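## Task

Slide or carry the red bin, and no other bin, to the edge of the bench closest to the robots. Then set the hook down flat on that bench next to the red bin, with its handle sticking out past the same edge. All other bins must stay upright, every bin's contents must still be inside it at the end, and neither bench may be shifted.

## Robot and tools

Robots. There are three identical Kinova Gen3 arms, arm1, arm2 and arm3. Each has seven revolute joints, a Robotiq 2F-85 two-finger gripper and a wrist camera (arm1_cam_wrist, arm2_cam_wrist, arm3_cam_wrist). Two fixed room cameras, room_a and room_b, watch the scene. All images are 896x504 pixels. The hand reaches roughly 1.0 m from the joint-1 axis.

Frames. Everything is in a single scene frame with its origin on the floor and +z up. The arm feet (base_link) sit in a row along scene x: arm1 at x=-0.925 y=-0.001 z=+0.573, arm2 at x=+0.000 y=-0.009 z=+0.642, arm3 at x=+0.923 y=+0.013 z=+0.577. Their quaternions (wxyz about (0.66, 0, 0, 0.75)) turn each foot roughly 97 degrees about z, so a foot's own +x, the way the arm unfolds at joint1_rad = 0, points nearly along scene +y. The hand point lies between the finger pads, about 2 cm short of the fingertips when shut or half open and 0.5 cm when wide; the hand's z axis runs along the fingers and its y axis is the direction the fingers open and close.

move. Keys arm1, arm2, arm3 and cameras. Each arm key takes its own object {"joints": {...}}; there is no shared list. Inside, name any of joint1_rad to joint7_rad (radians) and gripper_m (metres). All are absolute targets, not offsets. Ranges: joint1_rad, joint3_rad, joint5_rad, joint7_rad -69.115 to 69.115; joint2_rad -2.249 to 2.249; joint4_rad -2.579 to 2.579; joint6_rad -2.099 to 2.099; gripper_m 0 to 0.085, the fingertip gap. Done tolerance is 0.01 rad per joint and 0.003 m for the gripper. Signs: joint1 positive turns the arm clockwise seen from above; joint2 0 is upright and positive leans it forward; joint4 0 is straight and positive bends further the same way as positive joint2 (joint3 at 0); joint6 0 is straight and positive bends like positive joint4 (joint5 at 0); joint3, joint5 rotate the upper arm and forearm about their length; joint7 positive rolls the hand counter-clockwise seen from behind it. Anything omitted keeps its old target and may still be driving toward it. Joint targets move at most 1.39 rad/s (joints 1-4) and 1.22 rad/s (joints 5-7); one arm's joints start and finish together, so the hand can sweep a wide arc. An action runs at most 15 s. Unknown keys make the call invalid; out-of-range numbers get it refused, and a refusal, or a stop that hits a move or wait, cancels the later move, wait and finished_scene calls of that reply. The cameras list picks images (null, omitted or ["all"] gives all, [] none). A move with no arms just reports state.

wait: seconds 0 to 10, plus cameras; nothing new is commanded. zoom_image: camera name and region [x0, y0, x1, y1] in pixels, origin top-left, no wider or taller than 504, only on images from the latest result. read_manual: section "licences" returns licence text. finished_scene: scene is the current scene's number; it is final, and the task must hold with the robots idle. After closing the first scene, make no further calls in that reply.

Results. The "move" line names each arm sent a motion with done or its worst status. joint_status per joint: done, off_target (stopped short, may still push), time_out (gives up its target and holds), not_followed (a collision check blocked the arm; it may retry until the path clears or new targets arrive), limit_stop_at_motor_heat (resend the target). A "joint command not followed" line reports that check. on_its_own lists uncommanded behaviour. Arms not in the action appear under "as last shown" with status "not commanded". Joint velocities are rad/s in joint order; "within noise" means still. Joint torques (N m, positive toward larger joint values) reflect load and contact. Flange force is the outside force on the gripper along hand x y z, includes a held object's weight, and may read "no reading". The "pictures" line gives image order; images may lag state slightly. MOTOR HOT warns of heating; OVER-TEMPERATURE FAULT means the arm sagged and paused for 30-60 s or more.

Cautions. Arms push on through contact and can press hard; a joint jammed against something may read done early. A torque over 104.5 N m (joints 1-4) or 51.3 N m (joints 5-7), or a deviation over 5 degrees from the planned path, is a torque fault: that arm freezes 10 s and skips its remaining commands. Never let two arms press together, and never close one gripper on another arm's fingers; the collision check can be late and ignores fingers. Do not shove the benches, tip other bins, spill contents, drop or fling the hook, release moving objects, or push anything off the work area or to the floor. Avoid gripping hard on items still resting on a surface, twisting or jerking loads, and long stretched holds that heat motors. For a firmer grip open wide first, then close to a gap well below the object's width. Loose objects may occasionally be nudged by outside disturbances. The robot keeps its last command while you think. Smooth, low-effort motions are preferred.

Each tool is called after "Request:" as name(argument=value, ...), one argument or row to a line, values as JSON.

## Session

Request:
move(
)

Scene clock: 0.00 s.
Joint torques (N m): no reading
Flange force (N): no reading
Joint velocities: within noise
arm1.joint_positions: joint1_rad=-0.014 joint2_rad=-0.435 joint3_rad=-0.054 joint4_rad=+1.354 joint5_rad=-0.084 joint6_rad=+1.957 joint7_rad=+1.310 gripper_m=+0.085
arm1.joint_status: not commanded
arm1.hand: x=-0.9593 y=+0.1495 z=+1.1295 quat_wxyz=(-0.048, +0.692, -0.710, -0.124) (m; scene frame)
arm2.joint_positions: joint1_rad=-0.837 joint2_rad=-0.582 joint3_rad=-0.020 joint4_rad=+1.561 joint5_rad=-0.026 joint6_rad=+1.842 joint7_rad=+1.136 gripper_m=+0.085
arm2.joint_status: not commanded
arm2.hand: x=-0.1005 y=+0.0815 z=+1.1571 quat_wxyz=(+0.000, +0.865, -0.477, -0.154) (m; scene frame)
arm3.joint_positions: joint1_rad=-0.696 joint2_rad=-0.410 joint3_rad=-0.040 joint4_rad=+1.398 joint5_rad=-0.129 joint6_rad=+1.982 joint7_rad=+0.798 gripper_m=+0.085
arm3.joint_status: not commanded
arm3.hand: x=+0.8127 y=+0.1055 z=+1.1164 quat_wxyz=(+0.055, +0.736, -0.669, -0.088) (m; scene frame)
pictures: arm1_cam_wrist, arm2_cam_wrist, arm3_cam_wrist, room_a, room_b

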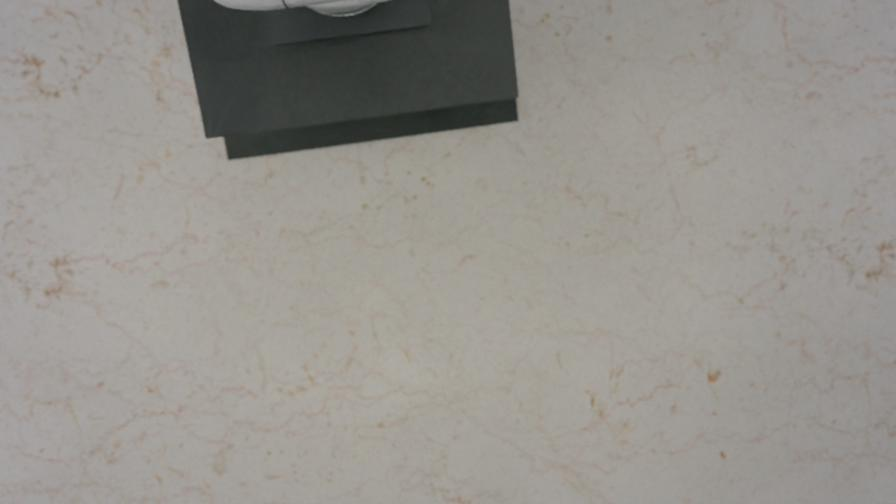

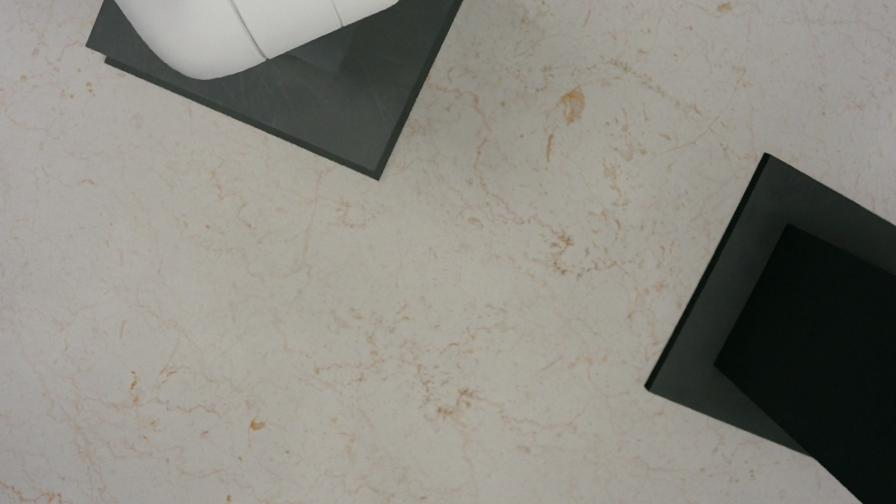

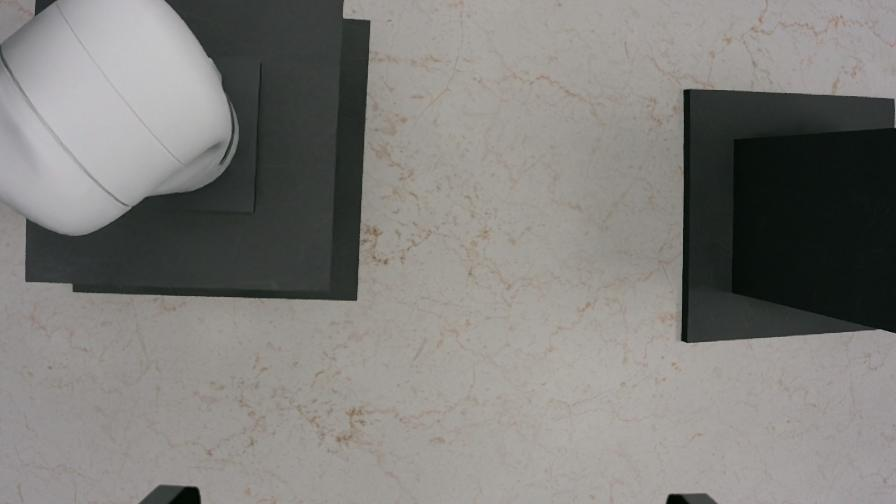

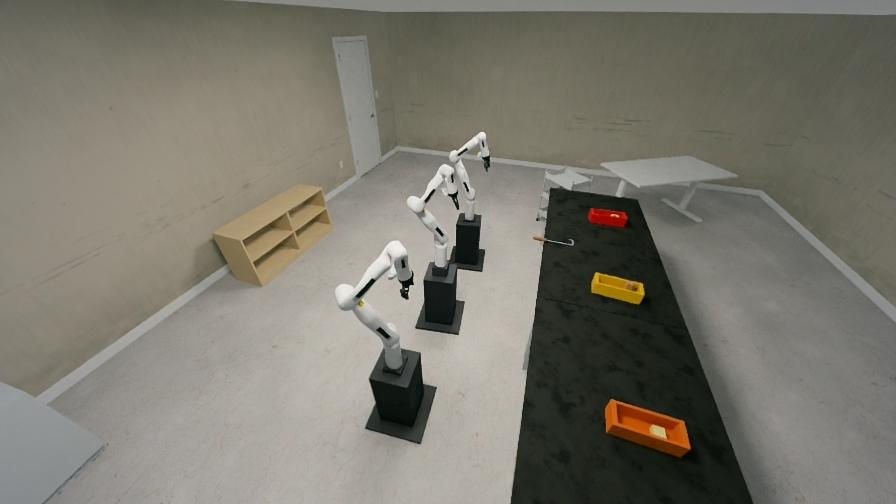

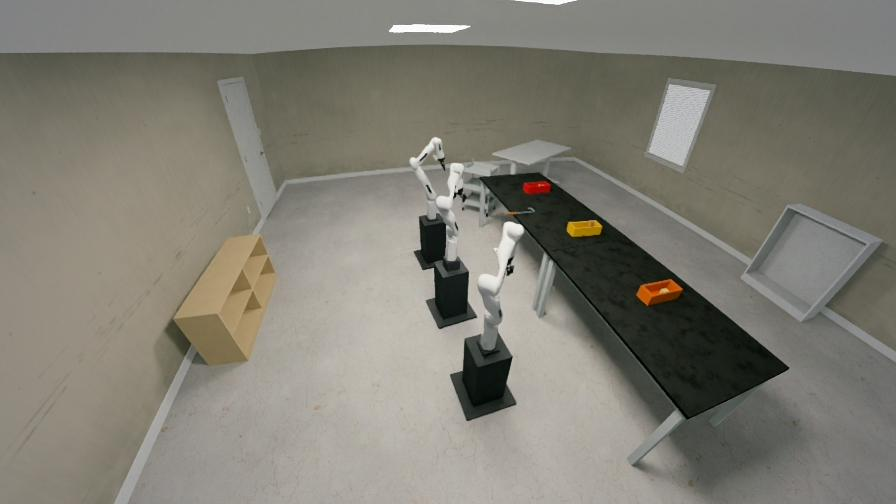

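Request:
zoom_image(
  camera="room_a",
  region=[500, 150, 700, 320],
)

Request:
zoom_image(
  camera="room_b",
  region=[400, 130, 620, 270],
)

Scaled by 2.520 from the camera's 896x504 image, which has a finer 1280x720 frame.

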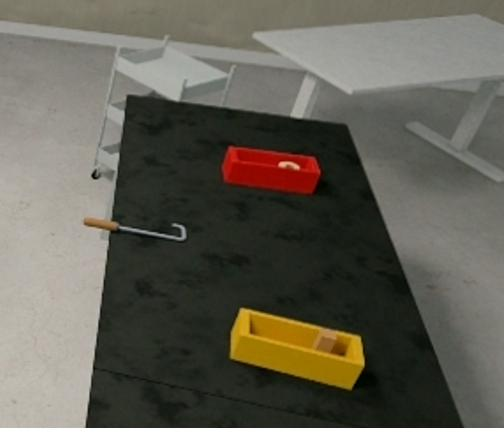

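Scaled by 2.291 from the camera's 896x504 image, which has a finer 1280x720 frame.

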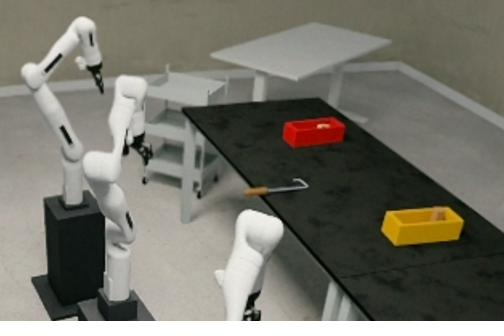

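Request:
move(
  arm1={"joints":{"joint1_rad":0,"joint2_rad":-0.2,"joint3_rad":0,"joint4_rad":1.2,"joint5_rad":0,"joint6_rad":1.3,"joint7_rad":-1.57}},
  arm2={"joints":{"joint1_rad":-0.5,"joint2_rad":-0.2,"joint3_rad":0,"joint4_rad":1.2,"joint5_rad":0,"joint6_rad":1.3,"joint7_rad":-1.57}},
  cameras=["arm1_cam_wrist","arm2_cam_wrist"],
)

Scene clock: 10.20 s.
Joint torques (N m): arm1=[-0.52 -5.27 -0.15 -9.72 -0.24 -1.91 -0.04] | arm2=[-1.67 -4.36 0.34 -11.57 -0.24 -2.19 0.15] | arm3=[0.83 0.44 1.23 -7.89 -0.09 -0.3 -0.14]
Flange force (N): arm1=[-1.2 -0.1 0.0] | arm2=[-12.3 -2.6 2.3] | arm3=[2.6 2.3 1.6]
move: arm1 done; arm2 done
Joint velocities: within noise
arm1.joint_positions: joint1_rad=+0.000 joint2_rad=-0.200 joint3_rad=+0.000 joint4_rad=+1.200 joint5_rad=+0.000 joint6_rad=+1.300 joint7_rad=-1.570 gripper_m=+0.085
arm1.joint_status: all done
arm1.hand: x=-0.9531 y=+0.4130 z=+1.2318 quat_wxyz=(+0.306, -0.603, -0.686, -0.269) (m; scene frame)
arm2.joint_positions: joint1_rad=-0.500 joint2_rad=-0.200 joint3_rad=+0.000 joint4_rad=+1.200 joint5_rad=+0.000 joint6_rad=+1.300 joint7_rad=-1.570 gripper_m=+0.085
arm2.joint_status: all done
arm2.hand: x=-0.2271 y=+0.3492 z=+1.2954 quat_wxyz=(+0.359, -0.415, -0.817, -0.179) (m; scene frame)
arm3: as last shown
pictures: arm1_cam_wrist, arm2_cam_wrist

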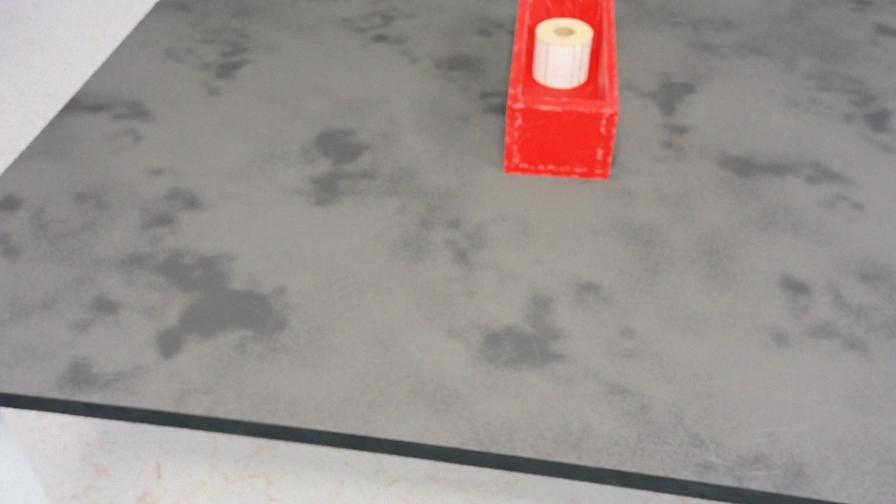

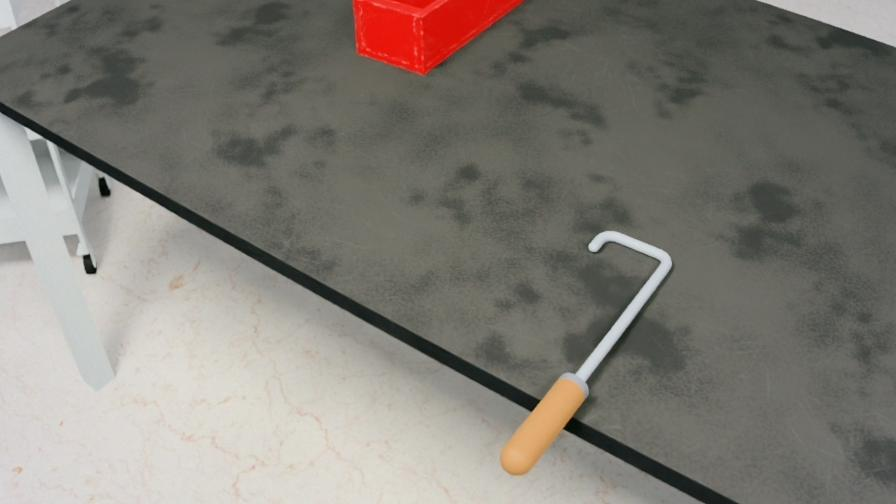

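Request:
move(
  arm2={"joints":{"joint1_rad":0.8}},
  arm1={"joints":{"joint2_rad":0.3,"joint4_rad":1.4}},
  cameras=[],
)

Request:
move(
  arm1={"joints":{"joint1_rad":1.063,"joint2_rad":0.5,"joint4_rad":1.3,"joint5_rad":1.110,"joint6_rad":-1.1456,"joint7_rad":-2.264}},
  cameras=[],
)

Request:
move(
  arm1={"joints":{"joint1_rad":1.063,"joint2_rad":1.239,"joint4_rad":1.108,"joint5_rad":1.110,"joint6_rad":-1.1456,"joint7_rad":-2.264}},
  cameras=["arm1_cam_wrist","room_a"],
)

Scene clock: 30.40 s.
Joint torques (N m): arm1=[-0.44 -14.81 0.03 -9.33 -0.25 -0.19 -0.04] | arm2=[-1.59 -4.21 0.51 -11.54 -0.19 -2.21 0.14] | arm3=[0.8 0.49 1.23 -7.91 -0.08 -0.31 -0.17]
Flange force (N): arm1=[-1.6 0.8 -0.2] | arm2=[-12.2 -2.5 2.3] | arm3=[2.6 2.2 1.6]
move: arm1 done; arm2 done
Joint velocities: within noise
arm1.joint_positions: joint1_rad=+0.000 joint2_rad=+0.300 joint3_rad=+0.000 joint4_rad=+1.400 joint5_rad=+0.000 joint6_rad=+1.300 joint7_rad=-1.570 gripper_m=+0.085
arm1.joint_status: all done
arm1.hand: x=-0.9618 y=+0.4789 z=+0.9101 quat_wxyz=(+0.053, -0.658, -0.749, -0.046) (m; scene frame)
arm2.joint_positions: joint1_rad=+0.800 joint2_rad=-0.200 joint3_rad=+0.000 joint4_rad=+1.200 joint5_rad=+0.000 joint6_rad=+1.300 joint7_rad=-1.570 gripper_m=+0.085
arm2.joint_status: all done
arm2.hand: x=+0.2723 y=+0.3105 z=+1.2983 quat_wxyz=(+0.171, -0.822, -0.402, -0.366) (m; scene frame)
arm3: as last shown
pictures: none
No camera images: "cameras" was empty.

Scene clock: 33.37 s.
Joint torques (N m): arm1=[-0.46 -19.28 -1.06 -10.09 -2.52 -0.77 -0.11] | arm2=[-1.53 -4.2 0.47 -11.5 -0.16 -2.19 0.17] | arm3=[0.82 0.46 1.19 -7.9 -0.08 -0.32 -0.17]
Flange force (N): arm1=[1.3 0.1 -1.8] | arm2=[-12.1 -2.4 2.3] | arm3=[2.5 2.1 1.6]
move: arm1 done
Joint velocities: within noise
arm1.joint_positions: joint1_rad=+1.063 joint2_rad=+0.500 joint3_rad=+0.000 joint4_rad=+1.300 joint5_rad=+1.110 joint6_rad=-1.146 joint7_rad=-2.264 gripper_m=+0.085
arm1.joint_status: all done
arm1.hand: x=-0.5289 y=+0.5778 z=+1.2484 quat_wxyz=(+0.456, -0.288, -0.517, -0.665) (m; scene frame)
arm2, arm3: as last shown
arm2.hand: x=+0.2722 y=+0.3105 z=+1.2983 quat_wxyz=(+0.171, -0.822, -0.402, -0.366) (m; scene frame)
pictures: none
No camera images: "cameras" was empty.

Scene clock: 35.47 s.
Joint torques (N m): arm1=[-0.56 -26.32 -1.96 -8.13 -1.89 -1.99 -0.08] | arm2=[-1.53 -4.17 0.43 -11.52 -0.16 -2.21 0.16] | arm3=[0.8 0.51 1.22 -7.92 -0.09 -0.28 -0.15]
Flange force (N): arm1=[2.3 -1.3 -2.5] | arm2=[-12.1 -2.3 2.2] | arm3=[2.6 2.1 1.8]
move: arm1 done
Joint velocities: within noise
arm1.joint_positions: joint1_rad=+1.063 joint2_rad=+1.239 joint3_rad=+0.000 joint4_rad=+1.108 joint5_rad=+1.110 joint6_rad=-1.146 joint7_rad=-2.264 gripper_m=+0.085
arm1.joint_status: all done
arm1.hand: x=-0.4159 y=+0.6607 z=+0.7736 quat_wxyz=(+0.505, -0.495, -0.505, -0.495) (m; scene frame)
arm2, arm3: as last shown
pictures: arm1_cam_wrist, room_a

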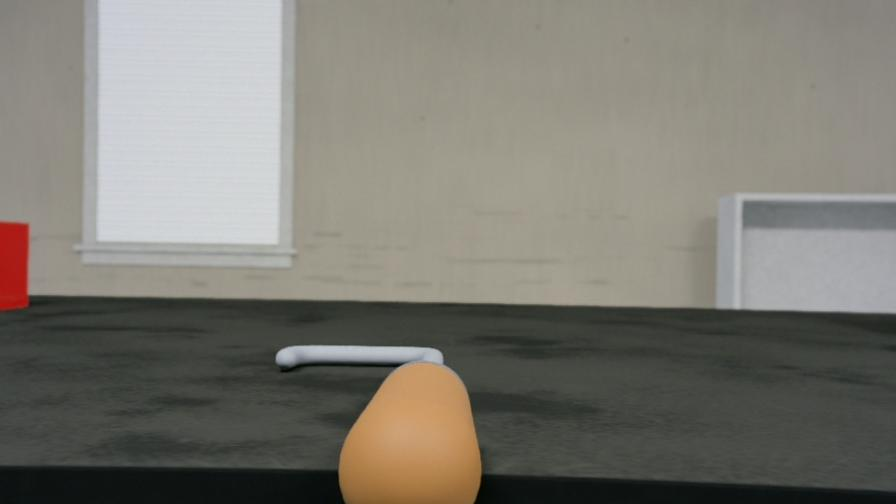

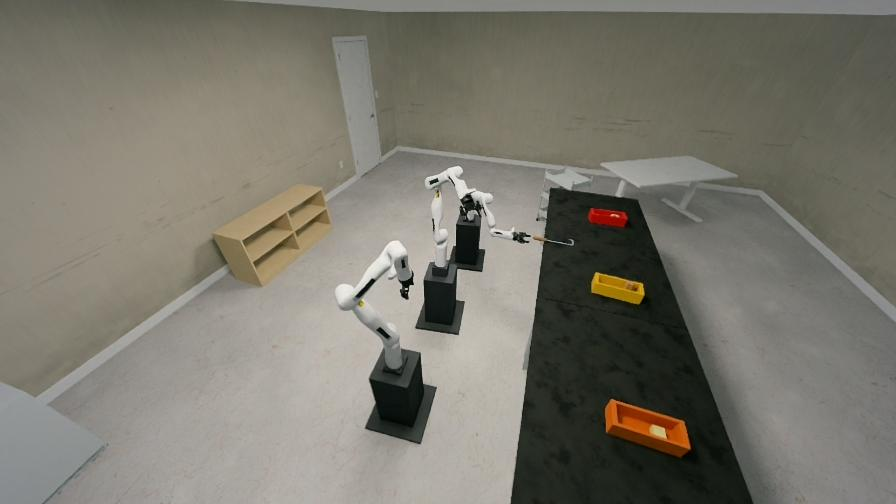

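Request:
move(
  arm1={"joints":{"joint1_rad":0.958,"joint2_rad":1.296,"joint4_rad":0.9238,"joint5_rad":1.065,"joint6_rad":-1.0027,"joint7_rad":-2.342}},
  cameras=["arm1_cam_wrist"],
)

Scene clock: 39.30 s.
Joint torques (N m): arm1=[-0.5 -27.78 -1.74 -9.14 -1.92 -1.83 -0.08] | arm2=[-1.57 -4.21 0.52 -11.56 -0.19 -2.2 0.13] | arm3=[0.8 0.46 1.21 -7.89 -0.09 -0.3 -0.13]
Flange force (N): arm1=[2.1 -1.2 -2.7] | arm2=[-12.3 -2.5 2.4] | arm3=[2.6 2.2 1.6]
move: arm1 done
Joint velocities: within noise
arm1.joint_positions: joint1_rad=+0.958 joint2_rad=+1.296 joint3_rad=+0.000 joint4_rad=+0.924 joint5_rad=+1.065 joint6_rad=-1.003 joint7_rad=-2.342 gripper_m=+0.085
arm1.joint_status: all done
arm1.hand: x=-0.4246 y=+0.7353 z=+0.7809 quat_wxyz=(+0.500, -0.500, -0.500, -0.500) (m; scene frame)
arm2, arm3: as last shown
pictures: arm1_cam_wrist

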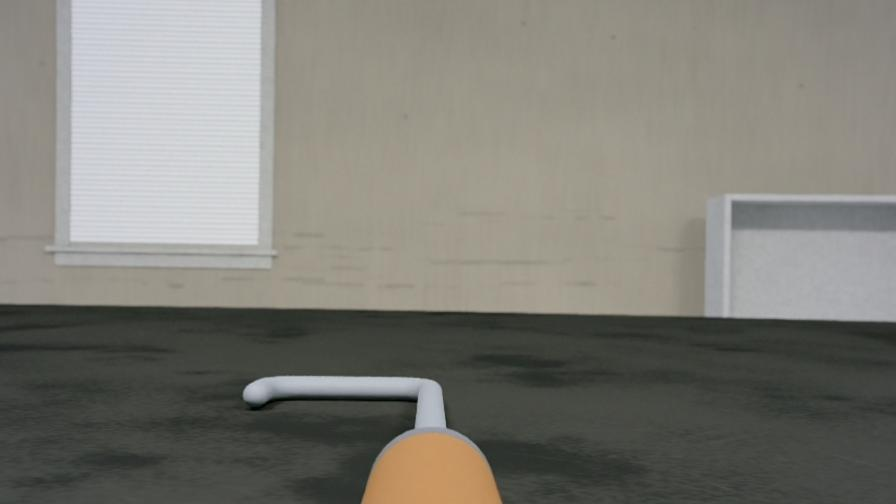

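Request:
move(
  arm1={"joints":{"gripper_m":0.0}},
  cameras=["arm1_cam_wrist"],
)

Scene clock: 41.27 s.
Joint torques (N m): arm1=[-0.77 -27.72 -1.81 -9.07 -1.84 -1.94 -0.03] | arm2=[-1.55 -4.24 0.47 -11.55 -0.19 -2.19 0.15] | arm3=[0.83 0.47 1.2 -7.94 -0.1 -0.28 -0.13]
Flange force (N): arm1=[2.2 -0.7 -2.5] | arm2=[-12.1 -2.4 2.4] | arm3=[2.6 2.2 1.8]
move: arm1 off_target
Joint velocities: within noise
arm1.joint_positions: joint1_rad=+0.958 joint2_rad=+1.296 joint3_rad=+0.000 joint4_rad=+0.924 joint5_rad=+1.065 joint6_rad=-1.003 joint7_rad=-2.342 gripper_m=+0.028
arm1.joint_status: gripper_m off_target (ended at +0.028, target +0.000)
arm1.hand: x=-0.4246 y=+0.7353 z=+0.7809 quat_wxyz=(+0.500, -0.500, -0.500, -0.500) (m; scene frame)
arm2, arm3: as last shown
pictures: arm1_cam_wrist

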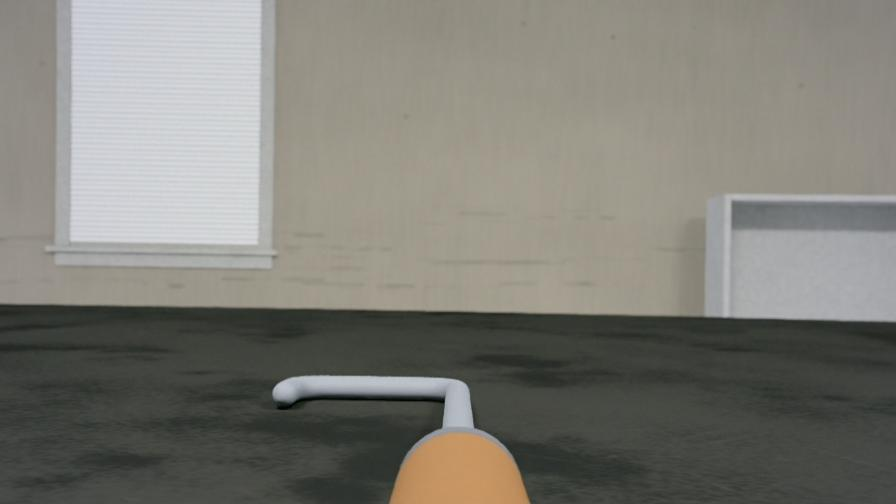

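Request:
move(
  arm1={"joints":{"joint2_rad":1.05}},
  cameras=["arm1_cam_wrist"],
)

Request:
move(
  arm1={"joints":{"joint1_rad":0.0785,"joint2_rad":0.556,"joint4_rad":1.569,"joint5_rad":-0.0953,"joint6_rad":-0.5563,"joint7_rad":0.081}},
  cameras=["arm1_cam_wrist","room_a"],
)

Scene clock: 48.27 s.
Joint torques (N m): arm1=[-0.5 -30.6 -2.74 -12.27 -3.34 -2.38 -0.09] | arm2=[-1.55 -4.2 0.51 -11.55 -0.19 -2.19 0.15] | arm3=[0.84 0.49 1.23 -7.91 -0.09 -0.29 -0.15]
Flange force (N): arm1=[-1.9 -0.9 -2.5] | arm2=[-12.3 -2.6 2.3] | arm3=[2.6 2.2 1.7]
move: arm1 done
Joint velocities: within noise
arm1.joint_positions: joint1_rad=+0.958 joint2_rad=+1.050 joint3_rad=+0.000 joint4_rad=+0.924 joint5_rad=+1.065 joint6_rad=-1.003 joint7_rad=-2.342 gripper_m=+0.028
arm1.joint_status: all done
arm1.hand: x=-0.4302 y=+0.7304 z=+0.9940 quat_wxyz=(+0.492, -0.410, -0.500, -0.583) (m; scene frame)
arm2, arm3: as last shown
pictures: arm1_cam_wrist

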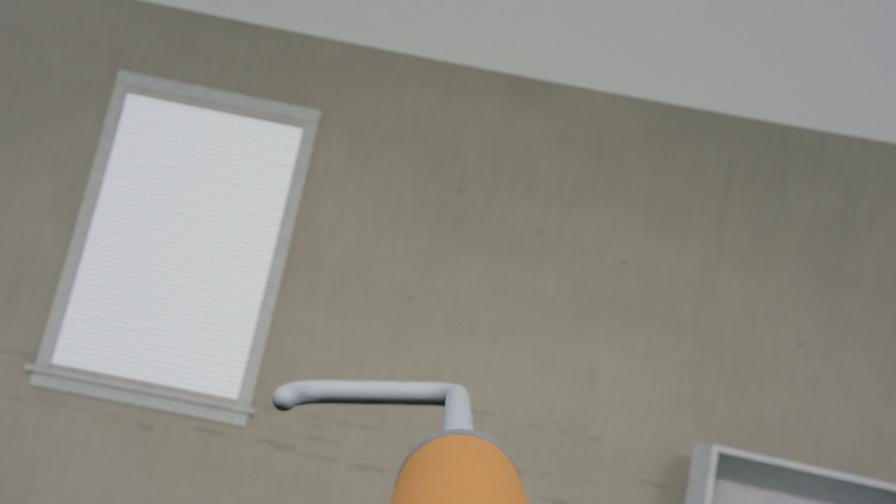

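Scene clock: 51.17 s.
Joint torques (N m): arm1=[-0.45 -24.05 0.21 -13.15 -0.13 -4.35 -0.12] | arm2=[-1.56 -4.19 0.49 -11.53 -0.19 -2.19 0.15] | arm3=[0.81 0.47 1.17 -7.9 -0.1 -0.28 -0.16]
Flange force (N): arm1=[-1.9 -2.9 -1.6] | arm2=[-12.2 -2.5 2.3] | arm3=[2.4 2.1 1.6]
move: arm1 done
Joint velocities: within noise
arm1.joint_positions: joint1_rad=+0.079 joint2_rad=+0.556 joint3_rad=+0.000 joint4_rad=+1.569 joint5_rad=-0.095 joint6_rad=-0.556 joint7_rad=+0.081 gripper_m=+0.028
arm1.joint_status: all done
arm1.hand: x=-0.9244 y=+0.8011 z=+1.0483 quat_wxyz=(+0.000, +0.000, -0.708, -0.707) (m; scene frame)
arm2: as last shown
arm3.joint_positions: joint1_rad=-0.696 joint2_rad=-0.410 joint3_rad=-0.040 joint4_rad=+1.398 joint5_rad=-0.129 joint6_rad=+1.982 joint7_rad=+0.798 gripper_m=+0.085
arm3.joint_status: not commanded
arm3.hand: x=+0.8127 y=+0.1055 z=+1.1164 quat_wxyz=(+0.055, +0.736, -0.669, -0.088) (m; scene frame)
pictures: arm1_cam_wrist, room_a

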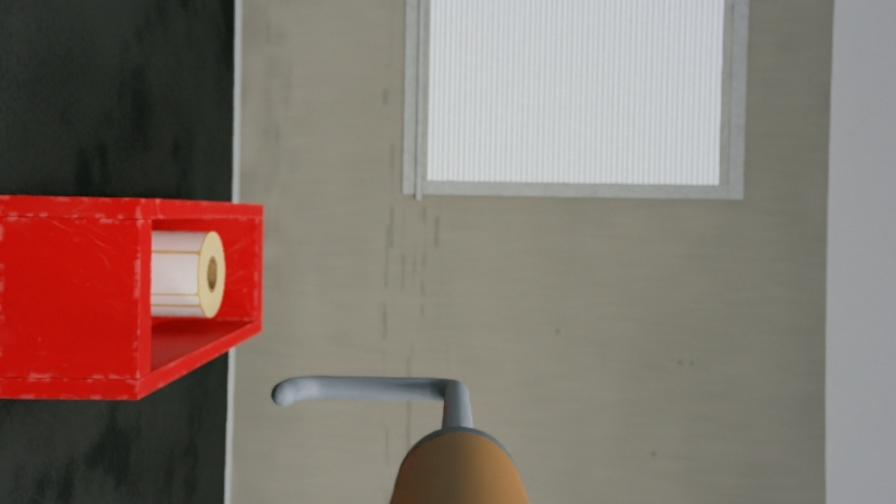

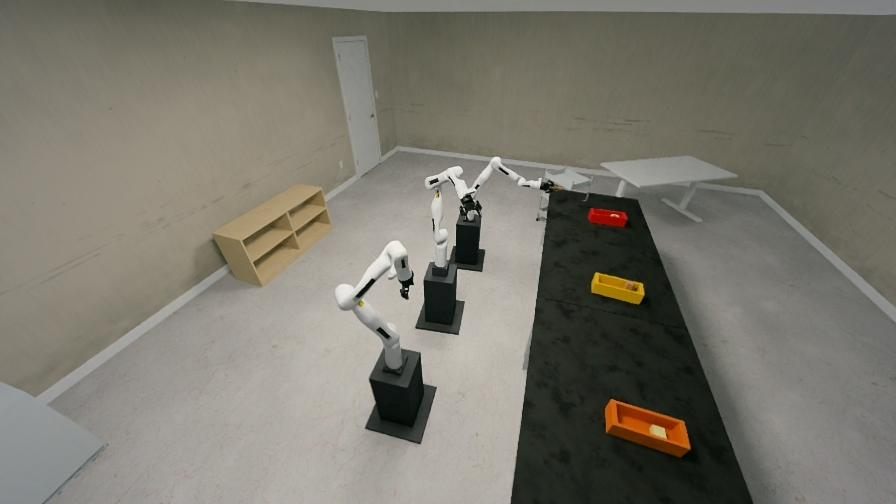

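Request:
move(
  arm1={"joints":{"joint1_rad":0.0435,"joint2_rad":1.0706,"joint4_rad":0.7405,"joint5_rad":-0.3453,"joint6_rad":-0.2545,"joint7_rad":0.3347}},
  cameras=["arm1_cam_wrist","room_a","room_b"],
)

Request:
zoom_image(
  camera="room_a",
  region=[520, 160, 660, 260],
)

Request:
zoom_image(
  camera="room_b",
  region=[460, 150, 600, 250],
)

Scene clock: 57.67 s.
Joint torques (N m): arm1=[-0.49 -32.8 0.7 -14.4 0.07 -4.16 -0.16] | arm2=[-1.55 -4.22 0.45 -11.56 -0.17 -2.19 0.16] | arm3=[0.82 0.49 1.21 -7.92 -0.1 -0.29 -0.15]
Flange force (N): arm1=[-2.2 -3.4 -4.4] | arm2=[-12.3 -2.3 2.4] | arm3=[2.6 2.1 1.8]
move: arm1 done
Joint velocities: within noise
arm1.joint_positions: joint1_rad=+0.043 joint2_rad=+1.071 joint3_rad=+0.000 joint4_rad=+0.741 joint5_rad=-0.345 joint6_rad=-0.255 joint7_rad=+0.335 gripper_m=+0.028
arm1.joint_status: all done
arm1.hand: x=-0.9573 y=+0.9852 z=+0.9830 quat_wxyz=(+0.000, +0.000, -0.708, -0.707) (m; scene frame)
arm2, arm3: as last shown
pictures: arm1_cam_wrist, room_a, room_b

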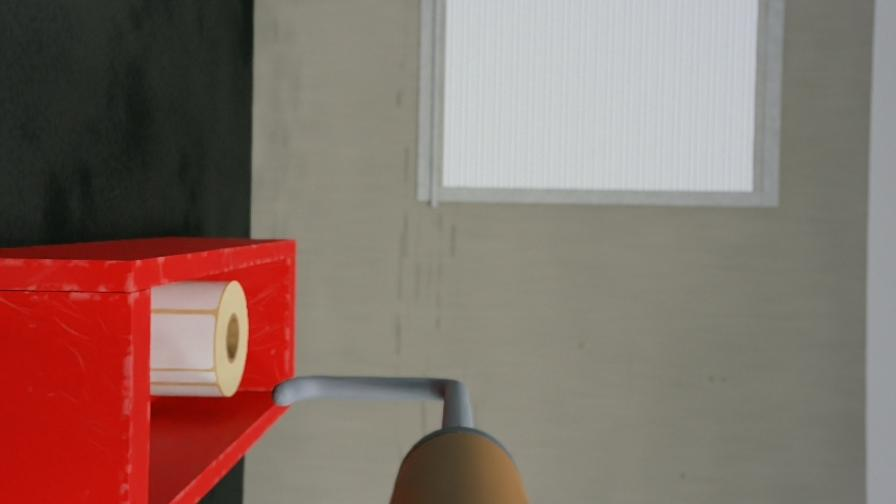

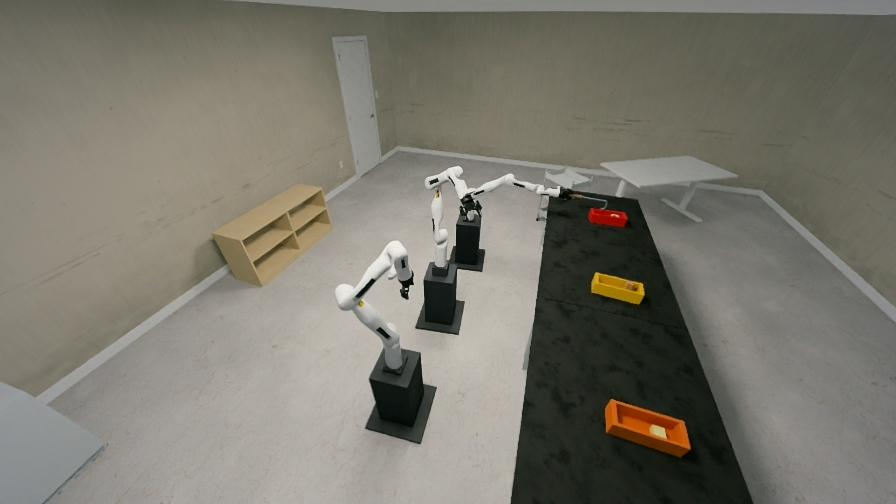

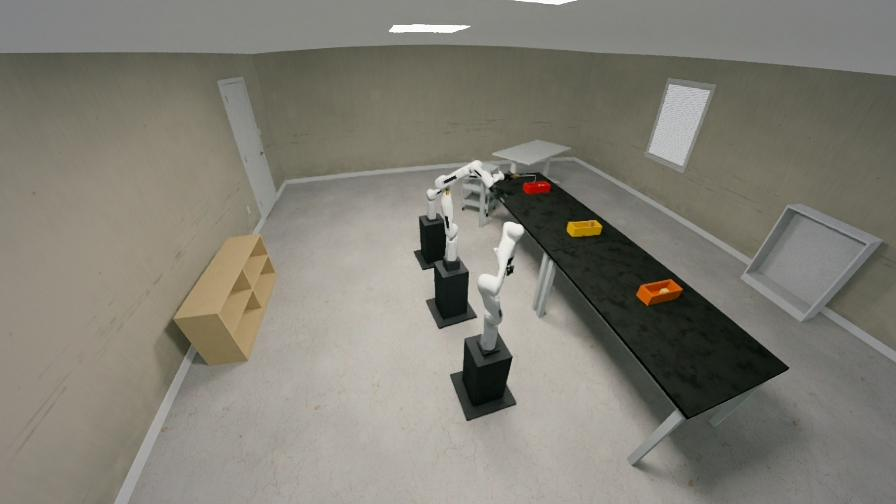

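Scaled by 3.600 from the camera's 896x504 image, which has a finer 1280x720 frame.

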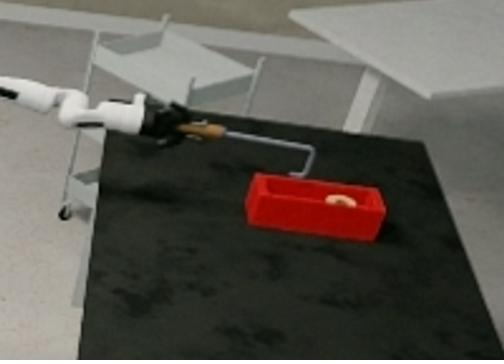

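Scaled by 3.600 from the camera's 896x504 image, which has a finer 1280x720 frame.

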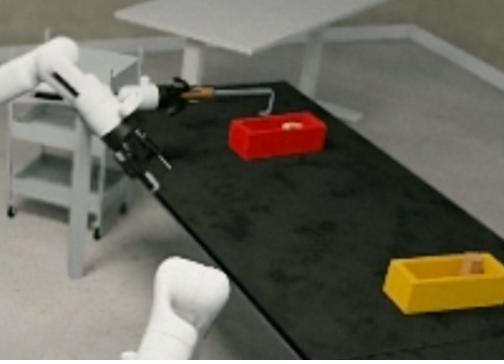

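Request:
move(
  arm1={"joints":{"joint1_rad":0.0447,"joint2_rad":1.2167,"joint4_rad":0.7446,"joint5_rad":-0.2180,"joint6_rad":-0.3988,"joint7_rad":0.2014}},
  cameras=["arm1_cam_wrist","room_a","room_b"],
)

Request:
zoom_image(
  camera="room_a",
  region=[520, 160, 660, 260],
)

Request:
zoom_image(
  camera="room_b",
  region=[460, 150, 600, 250],
)

Scene clock: 62.63 s.
Joint torques (N m): arm1=[-0.5 -33.47 0.72 -13.92 0.03 -4.37 -0.11] | arm2=[-1.57 -4.18 0.53 -11.54 -0.18 -2.18 0.15] | arm3=[0.81 0.5 1.19 -7.9 -0.08 -0.3 -0.17]
Flange force (N): arm1=[-2.0 -2.2 -4.1] | arm2=[-12.3 -2.6 2.3] | arm3=[2.5 2.1 1.7]
move: arm1 done
Joint velocities: within noise
arm1.joint_positions: joint1_rad=+0.045 joint2_rad=+1.217 joint3_rad=+0.000 joint4_rad=+0.745 joint5_rad=-0.218 joint6_rad=-0.399 joint7_rad=+0.201 gripper_m=+0.028
arm1.joint_status: all done
arm1.hand: x=-0.9574 y=+0.9959 z=+0.8823 quat_wxyz=(+0.000, +0.000, -0.708, -0.707) (m; scene frame)
arm2.joint_positions: joint1_rad=+0.800 joint2_rad=-0.200 joint3_rad=+0.000 joint4_rad=+1.200 joint5_rad=+0.000 joint6_rad=+1.300 joint7_rad=-1.570 gripper_m=+0.085
arm2.joint_status: not commanded
arm2.hand: x=+0.2722 y=+0.3105 z=+1.2983 quat_wxyz=(+0.171, -0.822, -0.402, -0.366) (m; scene frame)
arm3: as last shown
pictures: arm1_cam_wrist, room_a, room_b

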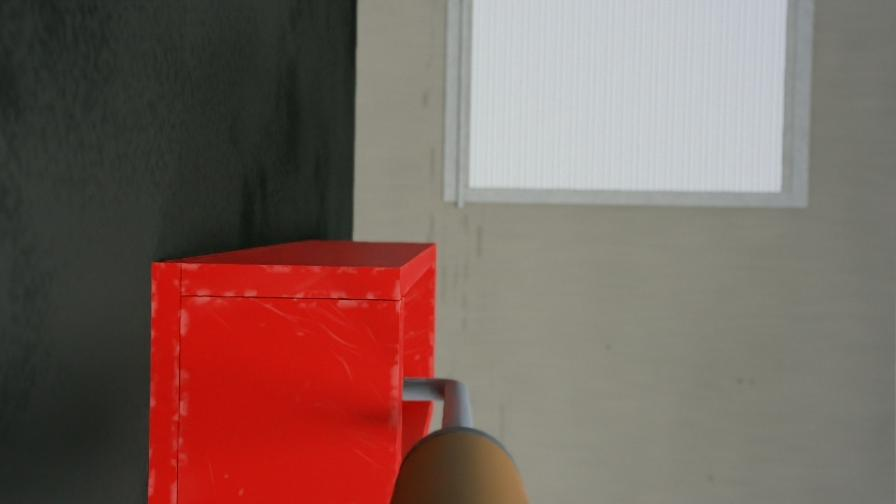

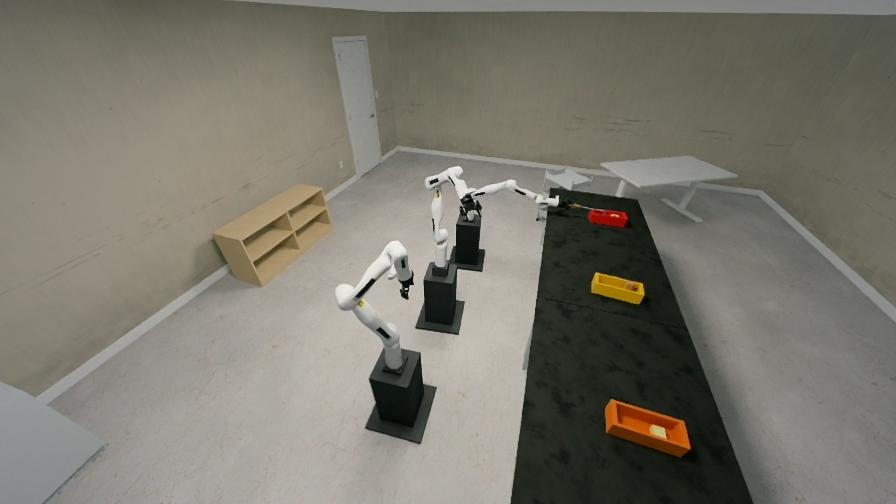

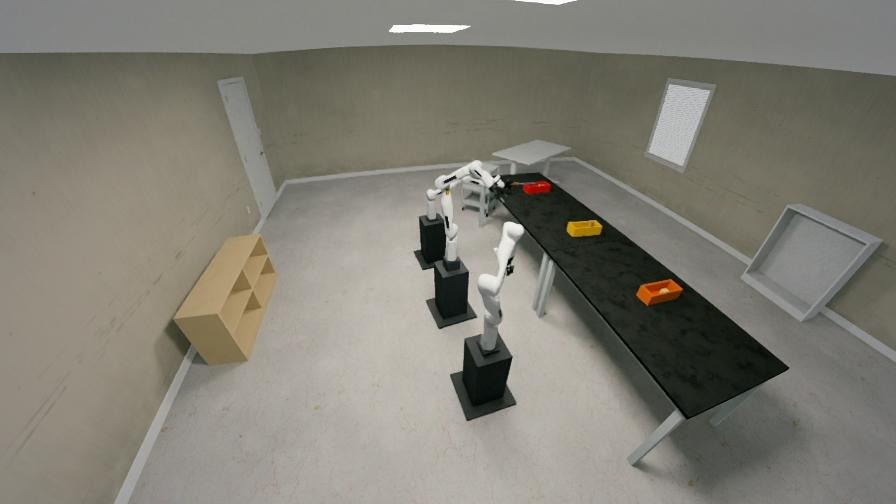

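Scaled by 3.600 from the camera's 896x504 image, which has a finer 1280x720 frame.

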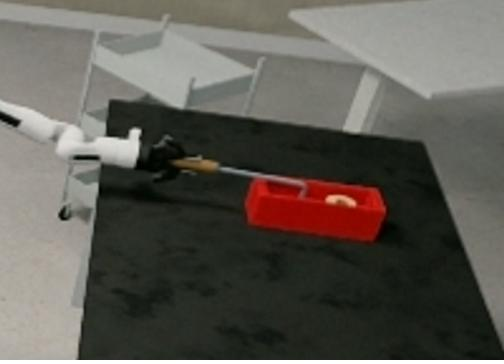

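Scaled by 3.600 from the camera's 896x504 image, which has a finer 1280x720 frame.

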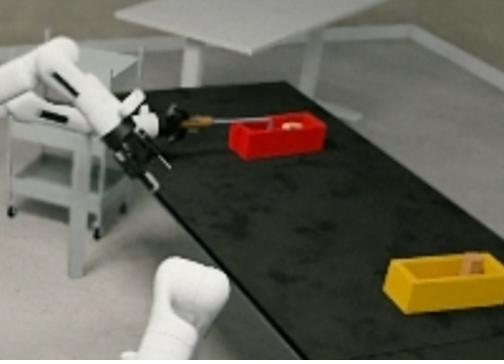

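Request:
move(
  arm1={"joints":{"joint1_rad":0.0312,"joint2_rad":0.9877,"joint4_rad":1.2912,"joint5_rad":-0.1494,"joint6_rad":-0.7137,"joint7_rad":0.1133}},
  cameras=["arm1_cam_wrist"],
)

Request:
move(
  arm1={"joints":{"joint1_rad":0.0113,"joint2_rad":0.8275,"joint4_rad":1.7031,"joint5_rad":-0.1431,"joint6_rad":-0.9646,"joint7_rad":0.0819}},
  cameras=["arm1_cam_wrist","room_a"],
)

Request:
zoom_image(
  camera="room_a",
  region=[520, 160, 660, 260],
)

Scene clock: 67.67 s.
Joint torques (N m): arm1=[-0.45 -29.81 0.63 -12.13 0.04 -4.44 -0.1] | arm2=[-1.56 -4.23 0.51 -11.49 -0.18 -2.16 0.14] | arm3=[0.86 0.48 1.22 -7.93 -0.07 -0.3 -0.17]
Flange force (N): arm1=[-1.5 -2.2 -1.0] | arm2=[-12.0 -2.5 2.3] | arm3=[2.6 2.1 1.8]
move: arm1 done
Joint velocities: within noise
arm1.joint_positions: joint1_rad=+0.031 joint2_rad=+0.988 joint3_rad=+0.000 joint4_rad=+1.291 joint5_rad=-0.149 joint6_rad=-0.714 joint7_rad=+0.113 gripper_m=+0.028
arm1.joint_status: all done
arm1.hand: x=-0.9574 y=+0.9005 z=+0.8835 quat_wxyz=(+0.000, +0.000, -0.708, -0.707) (m; scene frame)
arm2, arm3: as last shown
pictures: arm1_cam_wrist

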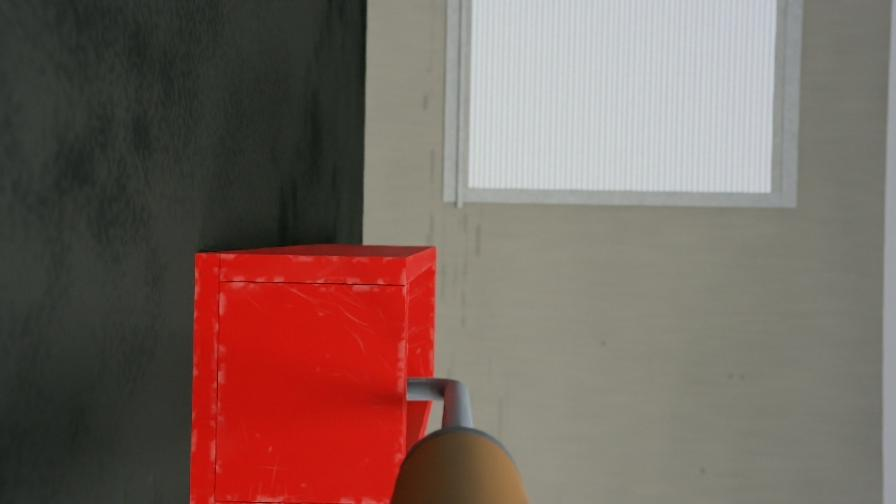

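Scene clock: 69.33 s.
Joint torques (N m): arm1=[-0.56 -25.8 0.75 -10.25 0 -4.42 -0.09] | arm2=[-1.54 -4.17 0.52 -11.56 -0.2 -2.18 0.13] | arm3=[0.81 0.45 1.21 -7.89 -0.07 -0.3 -0.16]
Flange force (N): arm1=[-1.9 -2.2 -0.8] | arm2=[-12.4 -2.6 2.4] | arm3=[2.5 2.2 1.5]
move: arm1 done
Joint velocities: within noise
arm1.joint_positions: joint1_rad=+0.011 joint2_rad=+0.828 joint3_rad=+0.000 joint4_rad=+1.703 joint5_rad=-0.143 joint6_rad=-0.965 joint7_rad=+0.082 gripper_m=+0.028
arm1.joint_status: all done
arm1.hand: x=-0.9574 y=+0.8006 z=+0.8836 quat_wxyz=(+0.000, +0.000, -0.708, -0.707) (m; scene frame)
arm2, arm3: as last shown
pictures: arm1_cam_wrist, room_a

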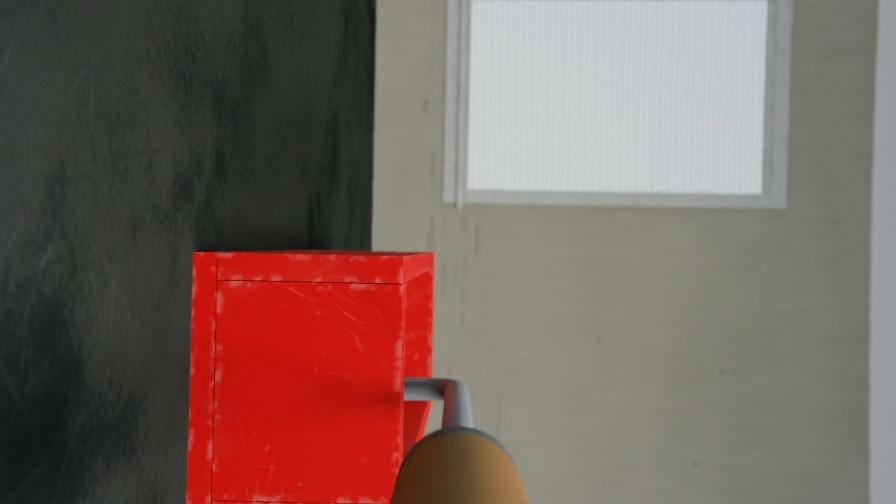

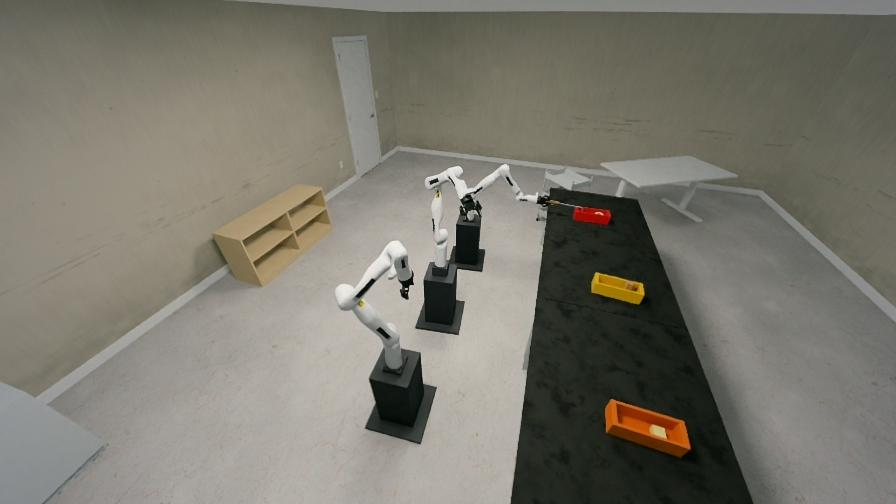

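Scaled by 3.600 from the camera's 896x504 image, which has a finer 1280x720 frame.

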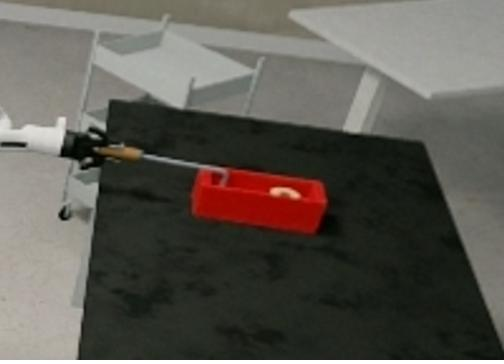

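Request:
move(
  arm1={"joints":{"joint1_rad":-0.0187,"joint2_rad":0.7093,"joint4_rad":2.0539,"joint5_rad":-0.1586,"joint6_rad":-1.1968,"joint7_rad":0.0583}},
  cameras=[],
)

Request:
move(
  arm1={"joints":{"joint1_rad":-0.0625,"joint2_rad":0.6393,"joint4_rad":2.3445,"joint5_rad":-0.1936,"joint6_rad":-1.416,"joint7_rad":0.0302}},
  cameras=["arm1_cam_wrist","room_a"],
)

Request:
zoom_image(
  camera="room_a",
  region=[500, 160, 640, 260],
)

Scene clock: 72.07 s.
Joint torques (N m): arm1=[-0.45 -21.86 0.61 -8.05 -0.08 -4.4 -0.1] | arm2=[-1.53 -4.2 0.53 -11.54 -0.17 -2.18 0.17] | arm3=[0.82 0.48 1.17 -7.91 -0.1 -0.33 -0.17]
Flange force (N): arm1=[-1.9 -1.9 -0.1] | arm2=[-12.3 -2.6 2.4] | arm3=[2.4 2.0 1.6]
move: arm1 done
Joint velocities: within noise
arm1.joint_positions: joint1_rad=-0.019 joint2_rad=+0.709 joint3_rad=+0.000 joint4_rad=+2.054 joint5_rad=-0.159 joint6_rad=-1.197 joint7_rad=+0.058 gripper_m=+0.028
arm1.joint_status: all done
arm1.hand: x=-0.9574 y=+0.7005 z=+0.8837 quat_wxyz=(+0.000, +0.000, -0.708, -0.707) (m; scene frame)
arm2, arm3: as last shown
pictures: none
No camera images: "cameras" was empty.

Scene clock: 73.53 s.
Joint torques (N m): arm1=[-0.55 -18.56 0.69 -5.8 -0.17 -4.39 -0.1] | arm2=[-1.59 -4.19 0.48 -11.53 -0.16 -2.18 0.13] | arm3=[0.8 0.46 1.2 -7.92 -0.07 -0.3 -0.16]
Flange force (N): arm1=[-2.4 -1.8 0.5] | arm2=[-12.2 -2.3 2.3] | arm3=[2.5 2.2 1.7]
move: arm1 done
Joint velocities: within noise
arm1.joint_positions: joint1_rad=-0.063 joint2_rad=+0.639 joint3_rad=+0.000 joint4_rad=+2.345 joint5_rad=-0.194 joint6_rad=-1.416 joint7_rad=+0.030 gripper_m=+0.028
arm1.joint_status: all done
arm1.hand: x=-0.9575 y=+0.6105 z=+0.8839 quat_wxyz=(+0.000, +0.000, -0.708, -0.707) (m; scene frame)
arm2, arm3: as last shown
pictures: arm1_cam_wrist, room_a

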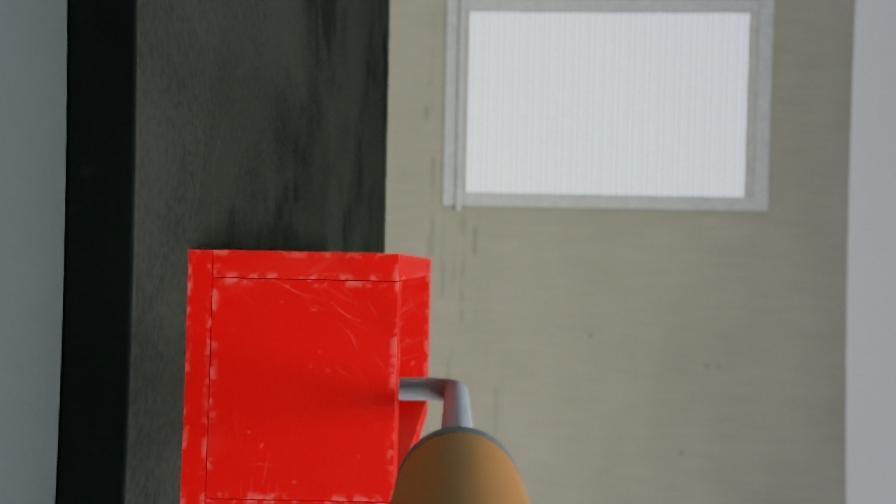

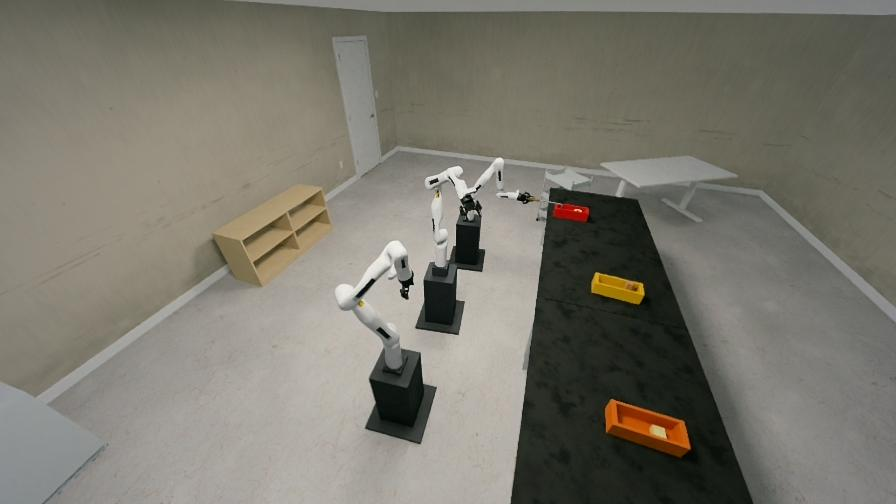

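Scaled by 3.600 from the camera's 896x504 image, which has a finer 1280x720 frame.

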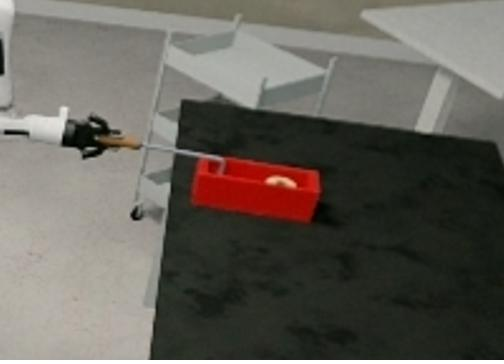

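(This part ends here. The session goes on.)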